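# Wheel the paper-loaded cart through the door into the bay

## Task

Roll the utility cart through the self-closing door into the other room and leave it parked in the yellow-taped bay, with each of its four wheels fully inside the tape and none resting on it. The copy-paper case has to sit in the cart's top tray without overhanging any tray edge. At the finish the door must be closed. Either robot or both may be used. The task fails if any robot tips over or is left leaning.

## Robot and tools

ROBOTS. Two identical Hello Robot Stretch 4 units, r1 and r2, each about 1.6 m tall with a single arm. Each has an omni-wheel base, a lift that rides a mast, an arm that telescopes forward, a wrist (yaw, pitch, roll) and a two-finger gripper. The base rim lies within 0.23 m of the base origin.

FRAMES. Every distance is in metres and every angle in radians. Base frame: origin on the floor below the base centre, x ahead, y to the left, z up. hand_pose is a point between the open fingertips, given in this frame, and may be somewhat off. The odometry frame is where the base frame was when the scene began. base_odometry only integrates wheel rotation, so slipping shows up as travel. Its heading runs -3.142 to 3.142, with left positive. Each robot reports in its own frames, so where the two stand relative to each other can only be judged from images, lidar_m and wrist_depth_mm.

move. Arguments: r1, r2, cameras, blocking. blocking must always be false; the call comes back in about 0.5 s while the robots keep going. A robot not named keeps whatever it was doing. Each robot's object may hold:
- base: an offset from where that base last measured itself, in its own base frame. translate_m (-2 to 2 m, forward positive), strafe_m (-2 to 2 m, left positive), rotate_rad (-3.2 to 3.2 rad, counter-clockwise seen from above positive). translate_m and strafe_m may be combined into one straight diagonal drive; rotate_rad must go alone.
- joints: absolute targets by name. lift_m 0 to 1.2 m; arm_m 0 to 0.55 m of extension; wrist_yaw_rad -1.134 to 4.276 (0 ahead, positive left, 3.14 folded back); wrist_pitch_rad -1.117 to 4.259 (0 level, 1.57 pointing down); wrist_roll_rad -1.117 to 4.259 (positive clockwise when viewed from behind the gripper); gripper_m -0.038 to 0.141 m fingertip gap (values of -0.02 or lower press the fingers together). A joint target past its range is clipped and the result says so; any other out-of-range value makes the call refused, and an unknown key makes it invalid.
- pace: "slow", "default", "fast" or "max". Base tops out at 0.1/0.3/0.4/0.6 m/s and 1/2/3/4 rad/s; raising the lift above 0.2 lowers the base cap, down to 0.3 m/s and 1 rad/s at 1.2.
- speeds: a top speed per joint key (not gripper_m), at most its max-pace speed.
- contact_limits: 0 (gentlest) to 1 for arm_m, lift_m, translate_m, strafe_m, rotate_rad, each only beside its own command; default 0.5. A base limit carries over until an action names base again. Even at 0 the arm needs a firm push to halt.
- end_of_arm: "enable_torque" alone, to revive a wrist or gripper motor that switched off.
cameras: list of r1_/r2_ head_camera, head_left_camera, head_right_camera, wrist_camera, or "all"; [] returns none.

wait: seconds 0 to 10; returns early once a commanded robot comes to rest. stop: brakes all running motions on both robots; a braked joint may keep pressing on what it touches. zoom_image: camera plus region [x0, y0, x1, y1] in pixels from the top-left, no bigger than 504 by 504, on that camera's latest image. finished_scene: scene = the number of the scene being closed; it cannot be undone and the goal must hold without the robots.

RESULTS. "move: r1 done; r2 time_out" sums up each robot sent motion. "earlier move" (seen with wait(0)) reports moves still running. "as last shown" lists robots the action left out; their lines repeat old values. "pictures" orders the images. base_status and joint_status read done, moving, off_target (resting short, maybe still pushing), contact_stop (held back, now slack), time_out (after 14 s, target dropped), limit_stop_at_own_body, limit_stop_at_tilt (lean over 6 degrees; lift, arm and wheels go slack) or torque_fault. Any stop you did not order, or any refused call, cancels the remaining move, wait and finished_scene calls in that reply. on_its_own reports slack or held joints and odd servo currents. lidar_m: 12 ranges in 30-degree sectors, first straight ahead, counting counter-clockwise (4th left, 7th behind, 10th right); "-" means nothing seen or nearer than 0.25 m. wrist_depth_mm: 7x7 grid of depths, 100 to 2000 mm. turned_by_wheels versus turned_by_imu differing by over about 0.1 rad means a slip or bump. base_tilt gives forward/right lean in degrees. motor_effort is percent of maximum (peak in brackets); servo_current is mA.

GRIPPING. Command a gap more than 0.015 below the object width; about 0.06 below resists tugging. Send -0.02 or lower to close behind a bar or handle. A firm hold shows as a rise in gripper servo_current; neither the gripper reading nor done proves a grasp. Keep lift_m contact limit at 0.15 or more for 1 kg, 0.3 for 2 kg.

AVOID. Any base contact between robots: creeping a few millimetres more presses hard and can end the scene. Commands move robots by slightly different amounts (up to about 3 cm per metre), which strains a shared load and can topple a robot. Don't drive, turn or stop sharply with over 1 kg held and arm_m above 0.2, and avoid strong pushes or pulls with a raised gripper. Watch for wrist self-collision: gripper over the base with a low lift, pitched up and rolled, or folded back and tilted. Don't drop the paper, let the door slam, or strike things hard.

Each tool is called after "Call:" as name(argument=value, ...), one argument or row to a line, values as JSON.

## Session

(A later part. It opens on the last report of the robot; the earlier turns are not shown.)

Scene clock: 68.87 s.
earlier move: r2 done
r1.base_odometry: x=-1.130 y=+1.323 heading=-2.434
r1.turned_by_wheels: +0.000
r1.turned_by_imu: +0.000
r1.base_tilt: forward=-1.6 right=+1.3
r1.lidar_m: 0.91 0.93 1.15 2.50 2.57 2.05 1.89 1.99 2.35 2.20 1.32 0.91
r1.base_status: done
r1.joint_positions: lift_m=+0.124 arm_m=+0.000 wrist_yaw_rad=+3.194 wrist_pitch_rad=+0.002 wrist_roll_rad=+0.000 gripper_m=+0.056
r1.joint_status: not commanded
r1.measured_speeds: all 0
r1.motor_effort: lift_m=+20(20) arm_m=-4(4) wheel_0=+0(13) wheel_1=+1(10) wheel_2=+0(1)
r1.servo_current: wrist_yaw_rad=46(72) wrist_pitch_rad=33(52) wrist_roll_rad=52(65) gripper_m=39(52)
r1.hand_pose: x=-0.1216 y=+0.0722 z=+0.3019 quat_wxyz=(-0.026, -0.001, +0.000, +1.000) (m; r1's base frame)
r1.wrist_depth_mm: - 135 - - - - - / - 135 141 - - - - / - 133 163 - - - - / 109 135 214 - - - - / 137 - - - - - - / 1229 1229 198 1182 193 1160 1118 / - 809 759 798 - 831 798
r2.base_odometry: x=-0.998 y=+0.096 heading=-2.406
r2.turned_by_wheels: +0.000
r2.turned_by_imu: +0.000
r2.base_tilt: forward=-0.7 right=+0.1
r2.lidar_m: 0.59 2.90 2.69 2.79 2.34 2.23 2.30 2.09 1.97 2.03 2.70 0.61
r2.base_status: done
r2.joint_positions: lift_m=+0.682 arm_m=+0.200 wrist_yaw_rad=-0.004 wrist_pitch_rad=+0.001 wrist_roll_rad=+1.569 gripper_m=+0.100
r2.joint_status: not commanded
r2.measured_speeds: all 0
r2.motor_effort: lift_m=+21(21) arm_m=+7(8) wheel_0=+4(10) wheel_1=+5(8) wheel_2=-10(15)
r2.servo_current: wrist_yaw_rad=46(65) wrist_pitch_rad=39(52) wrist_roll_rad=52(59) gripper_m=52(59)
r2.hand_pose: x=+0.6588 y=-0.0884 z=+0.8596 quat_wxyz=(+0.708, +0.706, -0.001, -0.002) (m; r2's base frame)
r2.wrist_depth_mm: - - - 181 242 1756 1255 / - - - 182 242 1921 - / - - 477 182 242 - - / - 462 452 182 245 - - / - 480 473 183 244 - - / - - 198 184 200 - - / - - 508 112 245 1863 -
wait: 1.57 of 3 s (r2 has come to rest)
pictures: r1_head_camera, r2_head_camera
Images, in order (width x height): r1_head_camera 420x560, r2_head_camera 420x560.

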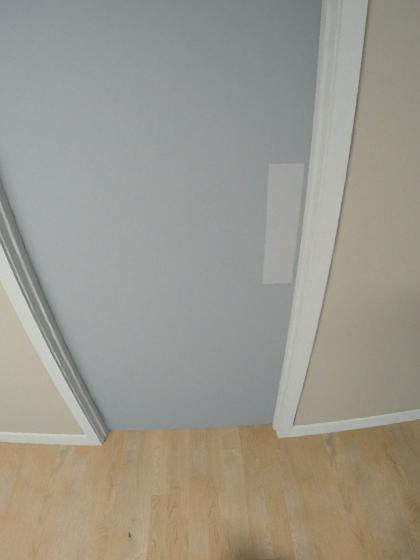

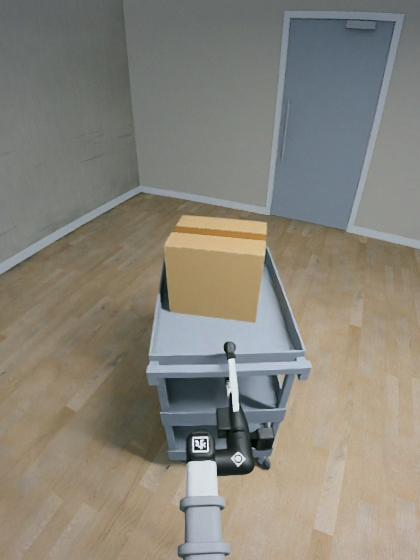

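Call:
move(
  blocking=false,
  r1={"base":{"translate_m":1.4},"pace":"slow","contact_limits":{"translate_m":0.8}},
  r2={"joints":{"gripper_m":-0.019}},
  cameras=[],
)

Call:
wait(
  seconds=3,
  cameras=["r2_head_camera","r2_wrist_camera"],
)

Call:
wait(
  seconds=9,
  cameras=["r1_head_camera","r1_head_left_camera","r2_head_camera"],
)

Scene clock: 74.83 s.
move: r1 moving; r2 moving
r1.base_odometry: x=-1.140 y=+1.315 heading=-2.434
r1.turned_by_wheels: +0.000
r1.turned_by_imu: +0.000
r1.base_tilt: forward=-1.6 right=+1.3
r1.lidar_m: 0.90 0.94 1.15 2.49 2.55 2.08 1.91 2.00 2.36 2.20 1.30 0.90
r1.base_status: translate_m moving
r1.joint_positions: lift_m=+0.124 arm_m=+0.000 wrist_yaw_rad=+3.194 wrist_pitch_rad=+0.002 wrist_roll_rad=+0.000 gripper_m=+0.056
r1.joint_status: not commanded
r1.measured_speeds: translate_m=+0.049 strafe_m=+0.000 rotate_rad=+0.002 lift_m=+0.000 arm_m=+0.000 wrist_yaw_rad=+0.000 wrist_pitch_rad=+0.000 wrist_roll_rad=+0.000
r1.motor_effort: lift_m=+20(20) arm_m=-4(4) wheel_0=+4(7) wheel_1=+4(6) wheel_2=-5(6)
r1.servo_current: wrist_yaw_rad=59(59) wrist_pitch_rad=46(52) wrist_roll_rad=39(65) gripper_m=46(52)
r1.contact_limits: translate_m 0.8
r1.hand_pose: x=-0.1216 y=+0.0722 z=+0.3019 quat_wxyz=(-0.026, -0.001, +0.000, +1.000) (m; r1's base frame)
r1.wrist_depth_mm: - 135 - - - - - / - 135 141 - - - - / - 133 163 - - - - / 108 136 213 - - - - / 137 - - - - - - / 1229 1229 198 1182 192 1160 1118 / - 809 759 798 - 820 798
r2.base_odometry: x=-0.998 y=+0.096 heading=-2.406
r2.turned_by_wheels: +0.000
r2.turned_by_imu: +0.000
r2.base_tilt: forward=-0.7 right=+0.1
r2.lidar_m: 0.57 2.88 2.71 2.80 2.35 2.22 2.31 2.09 1.98 2.04 2.73 0.62
r2.base_status: not commanded
r2.joint_positions: lift_m=+0.682 arm_m=+0.200 wrist_yaw_rad=-0.004 wrist_pitch_rad=+0.002 wrist_roll_rad=+1.569 gripper_m=+0.083
r2.joint_status: gripper_m moving
r2.measured_speeds: translate_m=+0.000 strafe_m=+0.000 rotate_rad=+0.000 lift_m=+0.000 arm_m=+0.000 wrist_yaw_rad=+0.000 wrist_pitch_rad=+0.012 wrist_roll_rad=+0.000
r2.motor_effort: lift_m=+21(21) arm_m=+8(8) wheel_0=+4(5) wheel_1=+4(5) wheel_2=-10(10)
r2.servo_current: wrist_yaw_rad=39(59) wrist_pitch_rad=33(46) wrist_roll_rad=46(59) gripper_m=124(137)
r2.hand_pose: x=+0.6588 y=-0.0884 z=+0.8594 quat_wxyz=(+0.708, +0.706, -0.001, -0.002) (m; r2's base frame)
r2.wrist_depth_mm: - - - 182 243 1708 1229 / - - - 242 242 1863 - / - - 469 183 243 - - / - 459 452 183 244 - - / - 477 466 184 244 - - / - - 198 184 195 - - / - - 512 112 246 1808 -
pictures: none
No camera images: "cameras" was empty.

Scene clock: 76.23 s.
earlier move: r1 moving; r2 done
r1.base_odometry: x=-1.237 y=+1.232 heading=-2.434
r1.turned_by_wheels: +0.000
r1.turned_by_imu: +0.000
r1.base_tilt: forward=-1.6 right=+1.3
r1.lidar_m: 0.76 0.81 0.96 2.32 2.56 2.19 2.05 2.14 2.33 2.20 1.11 0.77
r1.base_status: translate_m moving
r1.joint_positions: lift_m=+0.124 arm_m=+0.000 wrist_yaw_rad=+3.194 wrist_pitch_rad=+0.002 wrist_roll_rad=+0.000 gripper_m=+0.056
r1.joint_status: not commanded
r1.measured_speeds: translate_m=+0.101 strafe_m=+0.001 rotate_rad=-0.003 lift_m=+0.000 arm_m=+0.000 wrist_yaw_rad=+0.000 wrist_pitch_rad=+0.000 wrist_roll_rad=+0.000
r1.motor_effort: lift_m=+19(20) arm_m=-4(4) wheel_0=+4(8) wheel_1=+3(6) wheel_2=-3(6)
r1.servo_current: wrist_yaw_rad=39(59) wrist_pitch_rad=46(52) wrist_roll_rad=52(72) gripper_m=39(52)
r1.contact_limits: translate_m 0.8
r1.hand_pose: x=-0.1216 y=+0.0722 z=+0.3019 quat_wxyz=(-0.026, -0.001, +0.000, +1.000) (m; r1's base frame)
r1.wrist_depth_mm: - 135 - - - - - / - 135 141 - - - - / - 133 163 - - - - / 109 135 213 - - - - / 137 - - - - - - / 1205 1255 198 1205 193 1160 1118 / - 809 768 798 798 820 798
r2.base_odometry: x=-0.998 y=+0.096 heading=-2.405
r2.turned_by_wheels: +0.000
r2.turned_by_imu: +0.000
r2.base_tilt: forward=-0.7 right=+0.0
r2.lidar_m: 0.57 2.88 2.65 2.78 2.32 2.20 2.30 2.07 1.96 2.03 2.72 0.62
r2.base_status: not commanded
r2.joint_positions: lift_m=+0.682 arm_m=+0.200 wrist_yaw_rad=-0.001 wrist_pitch_rad=+0.004 wrist_roll_rad=+1.569 gripper_m=-0.018
r2.joint_status: all done
r2.measured_speeds: all 0
r2.motor_effort: lift_m=+21(21) arm_m=-4(8) wheel_0=+0(5) wheel_1=+1(5) wheel_2=-1(10)
r2.servo_current: wrist_yaw_rad=39(59) wrist_pitch_rad=39(52) wrist_roll_rad=46(59) gripper_m=111(267)
r2.hand_pose: x=+0.6592 y=-0.0877 z=+0.8589 quat_wxyz=(+0.708, +0.706, +0.001, -0.002) (m; r2's base frame)
r2.wrist_depth_mm: - - - 171 231 1708 1229 / - - - 173 233 - - / - - 436 174 235 - - / - 452 445 175 236 - - / - 477 469 177 237 - - / - - 186 177 182 - - / - - - 112 240 1576 530
wait: 1.40 of 3 s (r2 has come to rest)
pictures: r2_head_camera, r2_wrist_camera
Images, in order (width x height): r2_head_camera 420x560, r2_wrist_camera 616x392.

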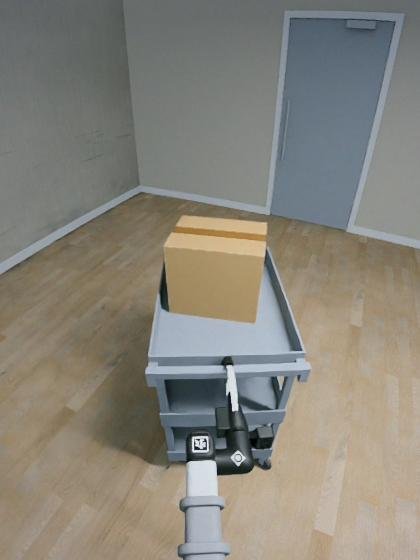

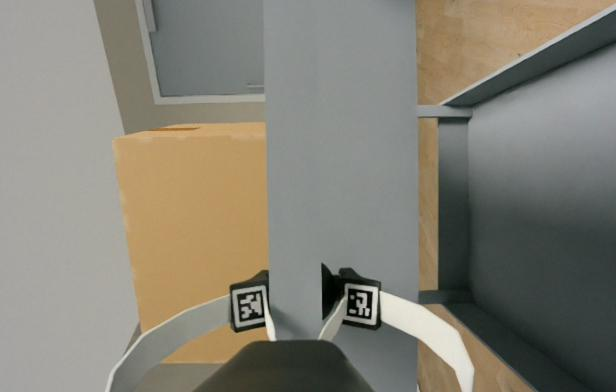

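Scene clock: 85.23 s.
earlier move: r1 moving
r1.base_odometry: x=-1.921 y=+0.647 heading=-2.433
r1.turned_by_wheels: +0.001
r1.turned_by_imu: +0.006
r1.base_tilt: forward=-1.6 right=+1.3
r1.lidar_m: 0.25 - 0.25 0.30 0.63 3.12 2.97 3.06 0.25 0.25 2.19 0.28
r1.base_status: translate_m moving
r1.joint_positions: lift_m=+0.124 arm_m=+0.000 wrist_yaw_rad=+3.206 wrist_pitch_rad=+0.002 wrist_roll_rad=+0.000 gripper_m=+0.056
r1.joint_status: not commanded
r1.measured_speeds: translate_m=+0.102 strafe_m=+0.000 rotate_rad=+0.004 lift_m=+0.000 arm_m=+0.000 wrist_yaw_rad=+0.000 wrist_pitch_rad=+0.000 wrist_roll_rad=+0.000
r1.motor_effort: lift_m=+19(20) arm_m=+9(9) wheel_0=+12(23) wheel_1=+14(17) wheel_2=-13(21)
r1.servo_current: wrist_yaw_rad=72(91) wrist_pitch_rad=46(52) wrist_roll_rad=33(72) gripper_m=46(52)
r1.contact_limits: translate_m 0.8
r1.hand_pose: x=-0.1230 y=+0.0687 z=+0.3019 quat_wxyz=(-0.032, -0.001, +0.000, +0.999) (m; r1's base frame)
r1.wrist_depth_mm: - 132 131 - - - - / - - 132 - - - - / - 118 132 - - - - / - 131 181 - - - - / 137 - - - - - - / - 1255 198 1229 191 1160 1138 / - 820 759 798 798 831 809
r2.base_odometry: x=-0.998 y=+0.096 heading=-2.405
r2.turned_by_wheels: +0.000
r2.turned_by_imu: +0.001
r2.base_tilt: forward=-0.6 right=+0.1
r2.lidar_m: 0.57 2.87 2.69 2.80 2.33 2.22 2.29 2.10 1.98 2.04 2.71 0.63
r2.base_status: not commanded
r2.joint_positions: lift_m=+0.682 arm_m=+0.200 wrist_yaw_rad=-0.001 wrist_pitch_rad=+0.004 wrist_roll_rad=+1.569 gripper_m=-0.018
r2.joint_status: all done
r2.measured_speeds: all 0
r2.motor_effort: lift_m=+21(21) arm_m=-4(8) wheel_0=-1(5) wheel_1=+1(5) wheel_2=-1(10)
r2.servo_current: wrist_yaw_rad=59(65) wrist_pitch_rad=39(52) wrist_roll_rad=46(65) gripper_m=117(267)
r2.hand_pose: x=+0.6592 y=-0.0877 z=+0.8589 quat_wxyz=(+0.708, +0.706, +0.001, -0.002) (m; r2's base frame)
r2.wrist_depth_mm: - - - 173 231 1756 1255 / - - - 173 233 - - / - - 439 174 234 - - / - 449 445 176 236 - - / - 477 469 176 237 - - / - - 186 177 182 - - / - - - 112 241 1618 539
wait: 9.00 s; no rest
pictures: r1_head_camera, r1_head_left_camera, r2_head_camera
Images, in order (width x height): r1_head_camera 420x560, r1_head_left_camera 420x672, r2_head_camera 420x560.

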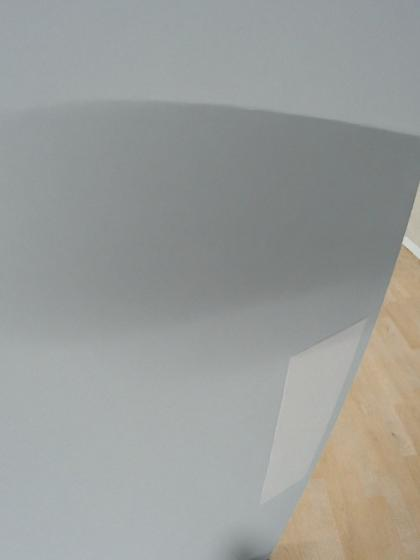

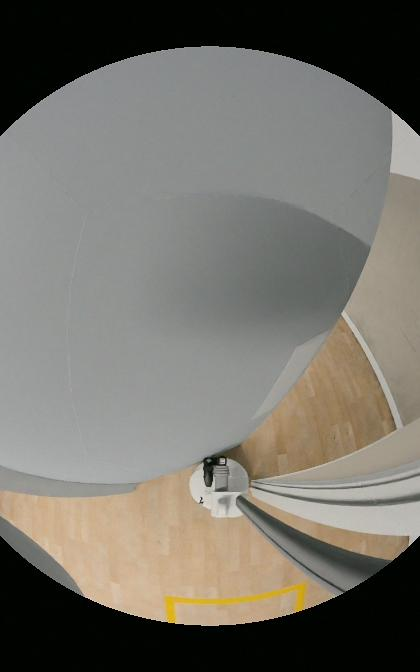

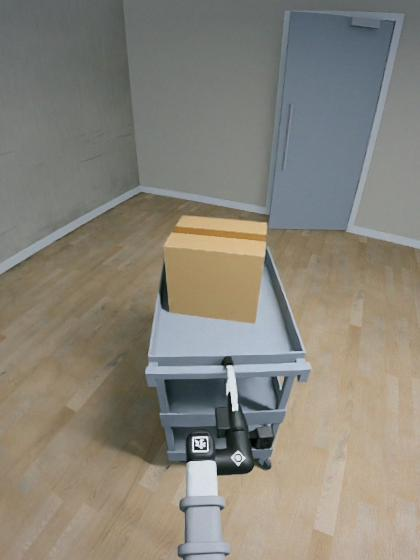

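Call:
wait(
  seconds=6,
  cameras=["r1_head_left_camera","r1_head_camera","r2_head_camera"],
)

Scene clock: 105.93 s.
earlier move: r1 time_out
r1.base_odometry: x=-2.195 y=+0.412 heading=-2.433
r1.turned_by_wheels: +0.001
r1.turned_by_imu: +0.000
r1.base_tilt: forward=-1.6 right=+1.3
r1.lidar_m: 0.25 0.25 - 0.25 0.35 3.52 3.36 0.41 0.51 1.24 2.19 2.88
r1.base_status: translate_m time_out (by the wheels' count: +1.401 of +1.400)
r1.joint_positions: lift_m=+0.124 arm_m=+0.000 wrist_yaw_rad=+3.196 wrist_pitch_rad=+0.002 wrist_roll_rad=+0.000 gripper_m=+0.056
r1.joint_status: not commanded
r1.measured_speeds: all 0
r1.motor_effort: lift_m=+20(20) arm_m=+4(9) wheel_0=-1(23) wheel_1=+3(17) wheel_2=-1(21)
r1.servo_current: wrist_yaw_rad=52(98) wrist_pitch_rad=46(52) wrist_roll_rad=39(72) gripper_m=33(52)
r1.contact_limits: translate_m 0.8
r1.hand_pose: x=-0.1219 y=+0.0715 z=+0.3019 quat_wxyz=(-0.027, -0.001, +0.000, +1.000) (m; r1's base frame)
r1.wrist_depth_mm: - 133 133 - - - - / - 116 133 - - - - / - 125 135 - - - - / - 134 185 - - - - / 137 - - - - - - / - 1118 198 1205 193 1160 1118 / - 559 759 798 798 820 809
r2.base_odometry: x=-0.998 y=+0.096 heading=-2.405
r2.turned_by_wheels: +0.000
r2.turned_by_imu: +0.001
r2.base_tilt: forward=-0.7 right=+0.1
r2.lidar_m: 0.57 2.85 2.67 2.77 2.33 2.22 2.29 2.08 1.96 2.03 2.72 0.60
r2.base_status: not commanded
r2.joint_positions: lift_m=+0.682 arm_m=+0.200 wrist_yaw_rad=-0.001 wrist_pitch_rad=+0.004 wrist_roll_rad=+1.569 gripper_m=-0.018
r2.joint_status: all done
r2.measured_speeds: all 0
r2.motor_effort: lift_m=+21(21) arm_m=-4(8) wheel_0=-1(5) wheel_1=+1(5) wheel_2=-1(10)
r2.servo_current: wrist_yaw_rad=39(65) wrist_pitch_rad=39(52) wrist_roll_rad=39(65) gripper_m=111(267)
r2.hand_pose: x=+0.6592 y=-0.0877 z=+0.8589 quat_wxyz=(+0.708, +0.706, +0.001, -0.002) (m; r2's base frame)
r2.wrist_depth_mm: - - - 172 231 1756 1229 / - - - 173 233 - - / - - 439 174 234 - - / - 452 449 176 236 - - / - 480 466 177 238 - - / - - 186 178 182 - - / - - - 112 240 1618 535
wait: 0.00 of 6 s (r1 has come to rest)
pictures: r1_head_camera, r1_head_left_camera, r2_head_camera
Images, in order (width x height): r1_head_camera 420x560, r1_head_left_camera 420x672, r2_head_camera 420x560.

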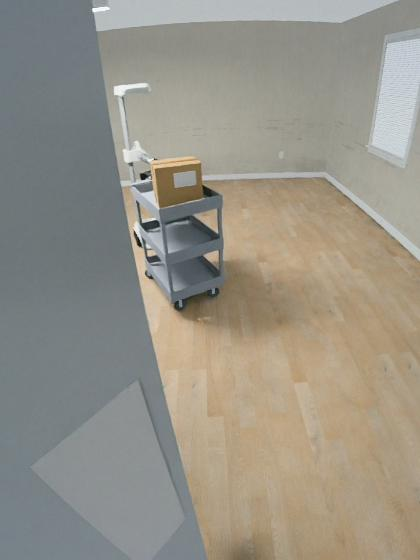

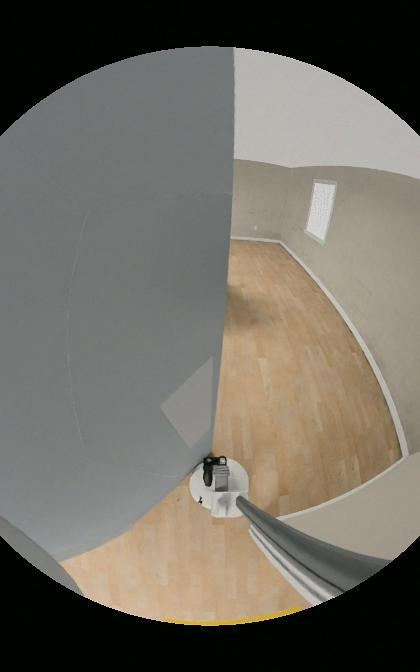

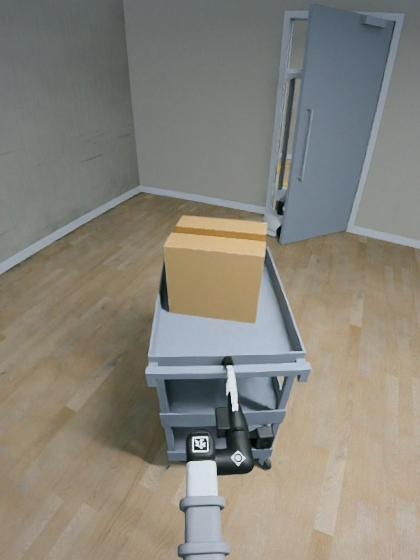

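Call:
move(
  r1={"base":{"translate_m":0.3,"strafe_m":0.5},"pace":"slow","contact_limits":{"translate_m":0.8,"strafe_m":0.8}},
  blocking=false,
  cameras=[],
)

Call:
wait(
  seconds=9,
  cameras=["r1_head_left_camera","r1_head_camera","r2_head_camera"],
)

r1: "contact_limits": translate_m and strafe_m are given together and make one move, which takes one limit: state it under one of them only
Scene clock: 114.43 s.
r1.base_odometry: x=-2.195 y=+0.412 heading=-2.433
r1.turned_by_wheels: +0.000
r1.turned_by_imu: +0.000
r1.base_tilt: forward=-1.6 right=+1.2
r1.lidar_m: 0.25 0.25 - 0.25 0.34 3.50 3.36 0.43 0.49 1.27 2.17 2.91
r1.base_status: translate_m time_out (by the wheels' count: +1.401 of +1.400)
r1.joint_positions: lift_m=+0.124 arm_m=+0.000 wrist_yaw_rad=+3.196 wrist_pitch_rad=+0.002 wrist_roll_rad=+0.000 gripper_m=+0.056
r1.joint_status: not commanded
r1.measured_speeds: all 0
r1.motor_effort: lift_m=+19(20) arm_m=+5(9) wheel_0=+0(23) wheel_1=+3(17) wheel_2=-1(21)
r1.servo_current: wrist_yaw_rad=33(98) wrist_pitch_rad=39(52) wrist_roll_rad=52(72) gripper_m=39(52)
r1.contact_limits: translate_m 0.8
r1.hand_pose: x=-0.1219 y=+0.0715 z=+0.3019 quat_wxyz=(-0.027, -0.001, +0.000, +1.000) (m; r1's base frame)
r1.wrist_depth_mm: - 133 133 - - - - / - 116 133 - - - - / - 125 135 - - - - / - 134 185 - - - - / 137 - - - - - - / - 1118 198 1205 193 1182 1118 / - 564 759 798 798 831 798
r2.base_odometry: x=-0.998 y=+0.096 heading=-2.405
r2.turned_by_wheels: +0.000
r2.turned_by_imu: +0.000
r2.base_tilt: forward=-0.6 right=+0.1
r2.lidar_m: 0.55 2.84 2.69 2.77 2.35 2.20 2.31 2.09 1.96 2.03 2.71 0.63
r2.base_status: not commanded
r2.joint_positions: lift_m=+0.682 arm_m=+0.200 wrist_yaw_rad=-0.001 wrist_pitch_rad=+0.004 wrist_roll_rad=+1.569 gripper_m=-0.018
r2.joint_status: all done
r2.measured_speeds: all 0
r2.motor_effort: lift_m=+21(21) arm_m=-4(8) wheel_0=-1(5) wheel_1=+1(5) wheel_2=-1(10)
r2.servo_current: wrist_yaw_rad=59(65) wrist_pitch_rad=33(52) wrist_roll_rad=46(65) gripper_m=111(267)
r2.hand_pose: x=+0.6592 y=-0.0877 z=+0.8589 quat_wxyz=(+0.708, +0.706, +0.001, -0.002) (m; r2's base frame)
r2.wrist_depth_mm: - - - 172 231 1661 1255 / - - - 173 233 1983 - / - - 439 174 235 - - / - 455 449 176 237 - - / - 473 469 177 237 - - / - - 186 177 182 - - / - - - 112 240 1661 535
pictures: none

not run: a call was refused earlier in this reply.

Call:
move(
  r1={"base":{"translate_m":0.3,"strafe_m":0.5},"pace":"slow","contact_limits":{"translate_m":0.8}},
  blocking=false,
  cameras=[],
)

Call:
wait(
  seconds=9,
  cameras=["r1_head_left_camera","r1_head_camera","r2_head_camera"],
)

Scene clock: 120.23 s.
move: r1 moving
r1.base_odometry: x=-2.193 y=+0.400 heading=-2.434
r1.turned_by_wheels: -0.001
r1.turned_by_imu: -0.001
r1.base_tilt: forward=-1.6 right=+1.2
r1.lidar_m: 0.25 0.25 - 0.25 0.31 3.49 3.38 0.43 0.53 1.25 2.19 2.91
r1.base_status: translate_m moving; strafe_m moving
r1.joint_positions: lift_m=+0.124 arm_m=+0.000 wrist_yaw_rad=+3.196 wrist_pitch_rad=+0.002 wrist_roll_rad=+0.000 gripper_m=+0.056
r1.joint_status: not commanded
r1.measured_speeds: translate_m=+0.026 strafe_m=+0.042 rotate_rad=-0.003 lift_m=+0.000 arm_m=+0.000 wrist_yaw_rad=+0.000 wrist_pitch_rad=+0.000 wrist_roll_rad=+0.000
r1.motor_effort: lift_m=+19(19) arm_m=+4(5) wheel_0=-15(15) wheel_1=+16(16) wheel_2=-9(9)
r1.servo_current: wrist_yaw_rad=46(52) wrist_pitch_rad=39(46) wrist_roll_rad=46(59) gripper_m=33(52)
r1.contact_limits: translate_m 0.8
r1.hand_pose: x=-0.1219 y=+0.0715 z=+0.3019 quat_wxyz=(-0.027, -0.001, +0.000, +1.000) (m; r1's base frame)
r1.wrist_depth_mm: - 133 133 - - - - / - 116 133 - - - - / - 125 135 - - - - / - 134 185 - - - - / 138 - - - - - - / - 1229 198 1182 193 1160 1118 / - 759 759 798 798 831 798
r2.base_odometry: x=-0.998 y=+0.096 heading=-2.405
r2.turned_by_wheels: +0.000
r2.turned_by_imu: +0.000
r2.base_tilt: forward=-0.6 right=+0.0
r2.lidar_m: 0.58 2.86 2.70 2.78 2.35 2.22 2.30 2.09 1.97 2.03 2.72 0.61
r2.base_status: not commanded
r2.joint_positions: lift_m=+0.682 arm_m=+0.200 wrist_yaw_rad=-0.001 wrist_pitch_rad=+0.004 wrist_roll_rad=+1.569 gripper_m=-0.018
r2.joint_status: not commanded
r2.measured_speeds: all 0
r2.motor_effort: lift_m=+21(21) arm_m=-4(4) wheel_0=-1(1) wheel_1=+1(2) wheel_2=-1(1)
r2.servo_current: wrist_yaw_rad=65(65) wrist_pitch_rad=46(52) wrist_roll_rad=46(52) gripper_m=111(117)
r2.hand_pose: x=+0.6592 y=-0.0877 z=+0.8589 quat_wxyz=(+0.708, +0.706, +0.001, -0.002) (m; r2's base frame)
r2.wrist_depth_mm: - - - 172 231 1708 1255 / - - - 173 235 - - / - - 442 175 234 - - / - 452 445 176 236 - - / - 477 462 177 238 - - / - - 185 178 182 - - / - - - 112 241 1618 535
pictures: none
No camera images: "cameras" was empty.

Scene clock: 126.83 s.
earlier move: r1 done
r1.base_odometry: x=-2.097 y=-0.162 heading=-2.433
r1.turned_by_wheels: +0.001
r1.turned_by_imu: +0.006
r1.base_tilt: forward=-1.6 right=+1.3
r1.lidar_m: 1.57 3.18 0.25 - 0.25 0.25 0.54 1.01 0.98 2.33 2.70 1.83
r1.base_status: done
r1.joint_positions: lift_m=+0.124 arm_m=+0.000 wrist_yaw_rad=+3.196 wrist_pitch_rad=+0.002 wrist_roll_rad=+0.000 gripper_m=+0.056
r1.joint_status: not commanded
r1.measured_speeds: all 0
r1.motor_effort: lift_m=+20(20) arm_m=+5(5) wheel_0=-6(16) wheel_1=+9(18) wheel_2=-1(11)
r1.servo_current: wrist_yaw_rad=52(72) wrist_pitch_rad=39(52) wrist_roll_rad=59(72) gripper_m=46(52)
r1.contact_limits: translate_m 0.8
r1.hand_pose: x=-0.1219 y=+0.0715 z=+0.3019 quat_wxyz=(-0.027, -0.001, +0.000, +1.000) (m; r1's base frame)
r1.wrist_depth_mm: - 133 133 - 394 247 - / - 116 133 - 404 249 187 / - 125 135 - 410 252 189 / - 134 185 - 455 254 191 / 137 - - - 418 254 191 / - 1229 198 1205 193 255 191 / - 809 759 798 421 225 191
r2.base_odometry: x=-0.998 y=+0.096 heading=-2.405
r2.turned_by_wheels: +0.000
r2.turned_by_imu: +0.001
r2.base_tilt: forward=-0.7 right=+0.0
r2.lidar_m: 0.56 2.89 2.68 2.77 2.30 2.21 2.31 2.06 1.96 2.06 2.72 0.62
r2.base_status: not commanded
r2.joint_positions: lift_m=+0.682 arm_m=+0.200 wrist_yaw_rad=-0.001 wrist_pitch_rad=+0.004 wrist_roll_rad=+1.569 gripper_m=-0.018
r2.joint_status: not commanded
r2.measured_speeds: all 0
r2.motor_effort: lift_m=+21(21) arm_m=-4(4) wheel_0=+0(1) wheel_1=+1(2) wheel_2=-1(1)
r2.servo_current: wrist_yaw_rad=52(65) wrist_pitch_rad=46(52) wrist_roll_rad=52(65) gripper_m=111(117)
r2.hand_pose: x=+0.6592 y=-0.0877 z=+0.8589 quat_wxyz=(+0.708, +0.706, +0.001, -0.002) (m; r2's base frame)
r2.wrist_depth_mm: - - - 172 232 1661 1281 / - - - 173 232 1983 - / - - 436 174 235 - - / - 452 449 175 236 - - / - 473 469 177 237 - - / - - 186 177 182 - - / - - - 112 240 1661 530
wait: 6.60 of 9 s (r1 has come to rest)
pictures: r1_head_camera, r1_head_left_camera, r2_head_camera
Images, in order (width x height): r1_head_camera 420x560, r1_head_left_camera 420x672, r2_head_camera 420x560.

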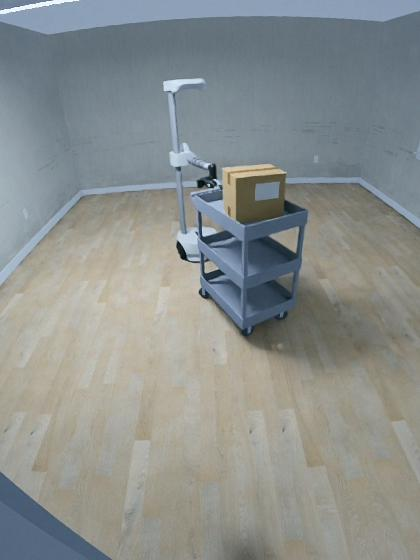

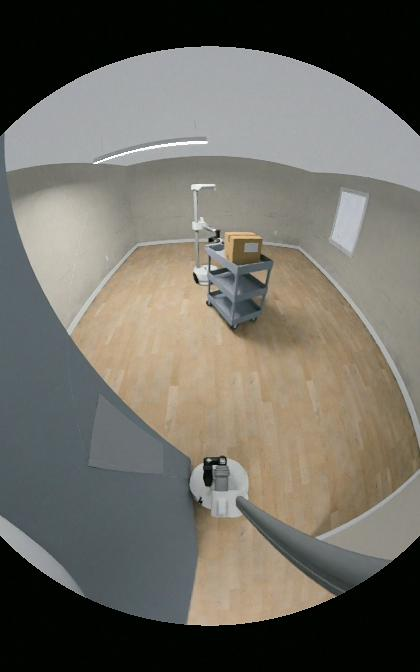

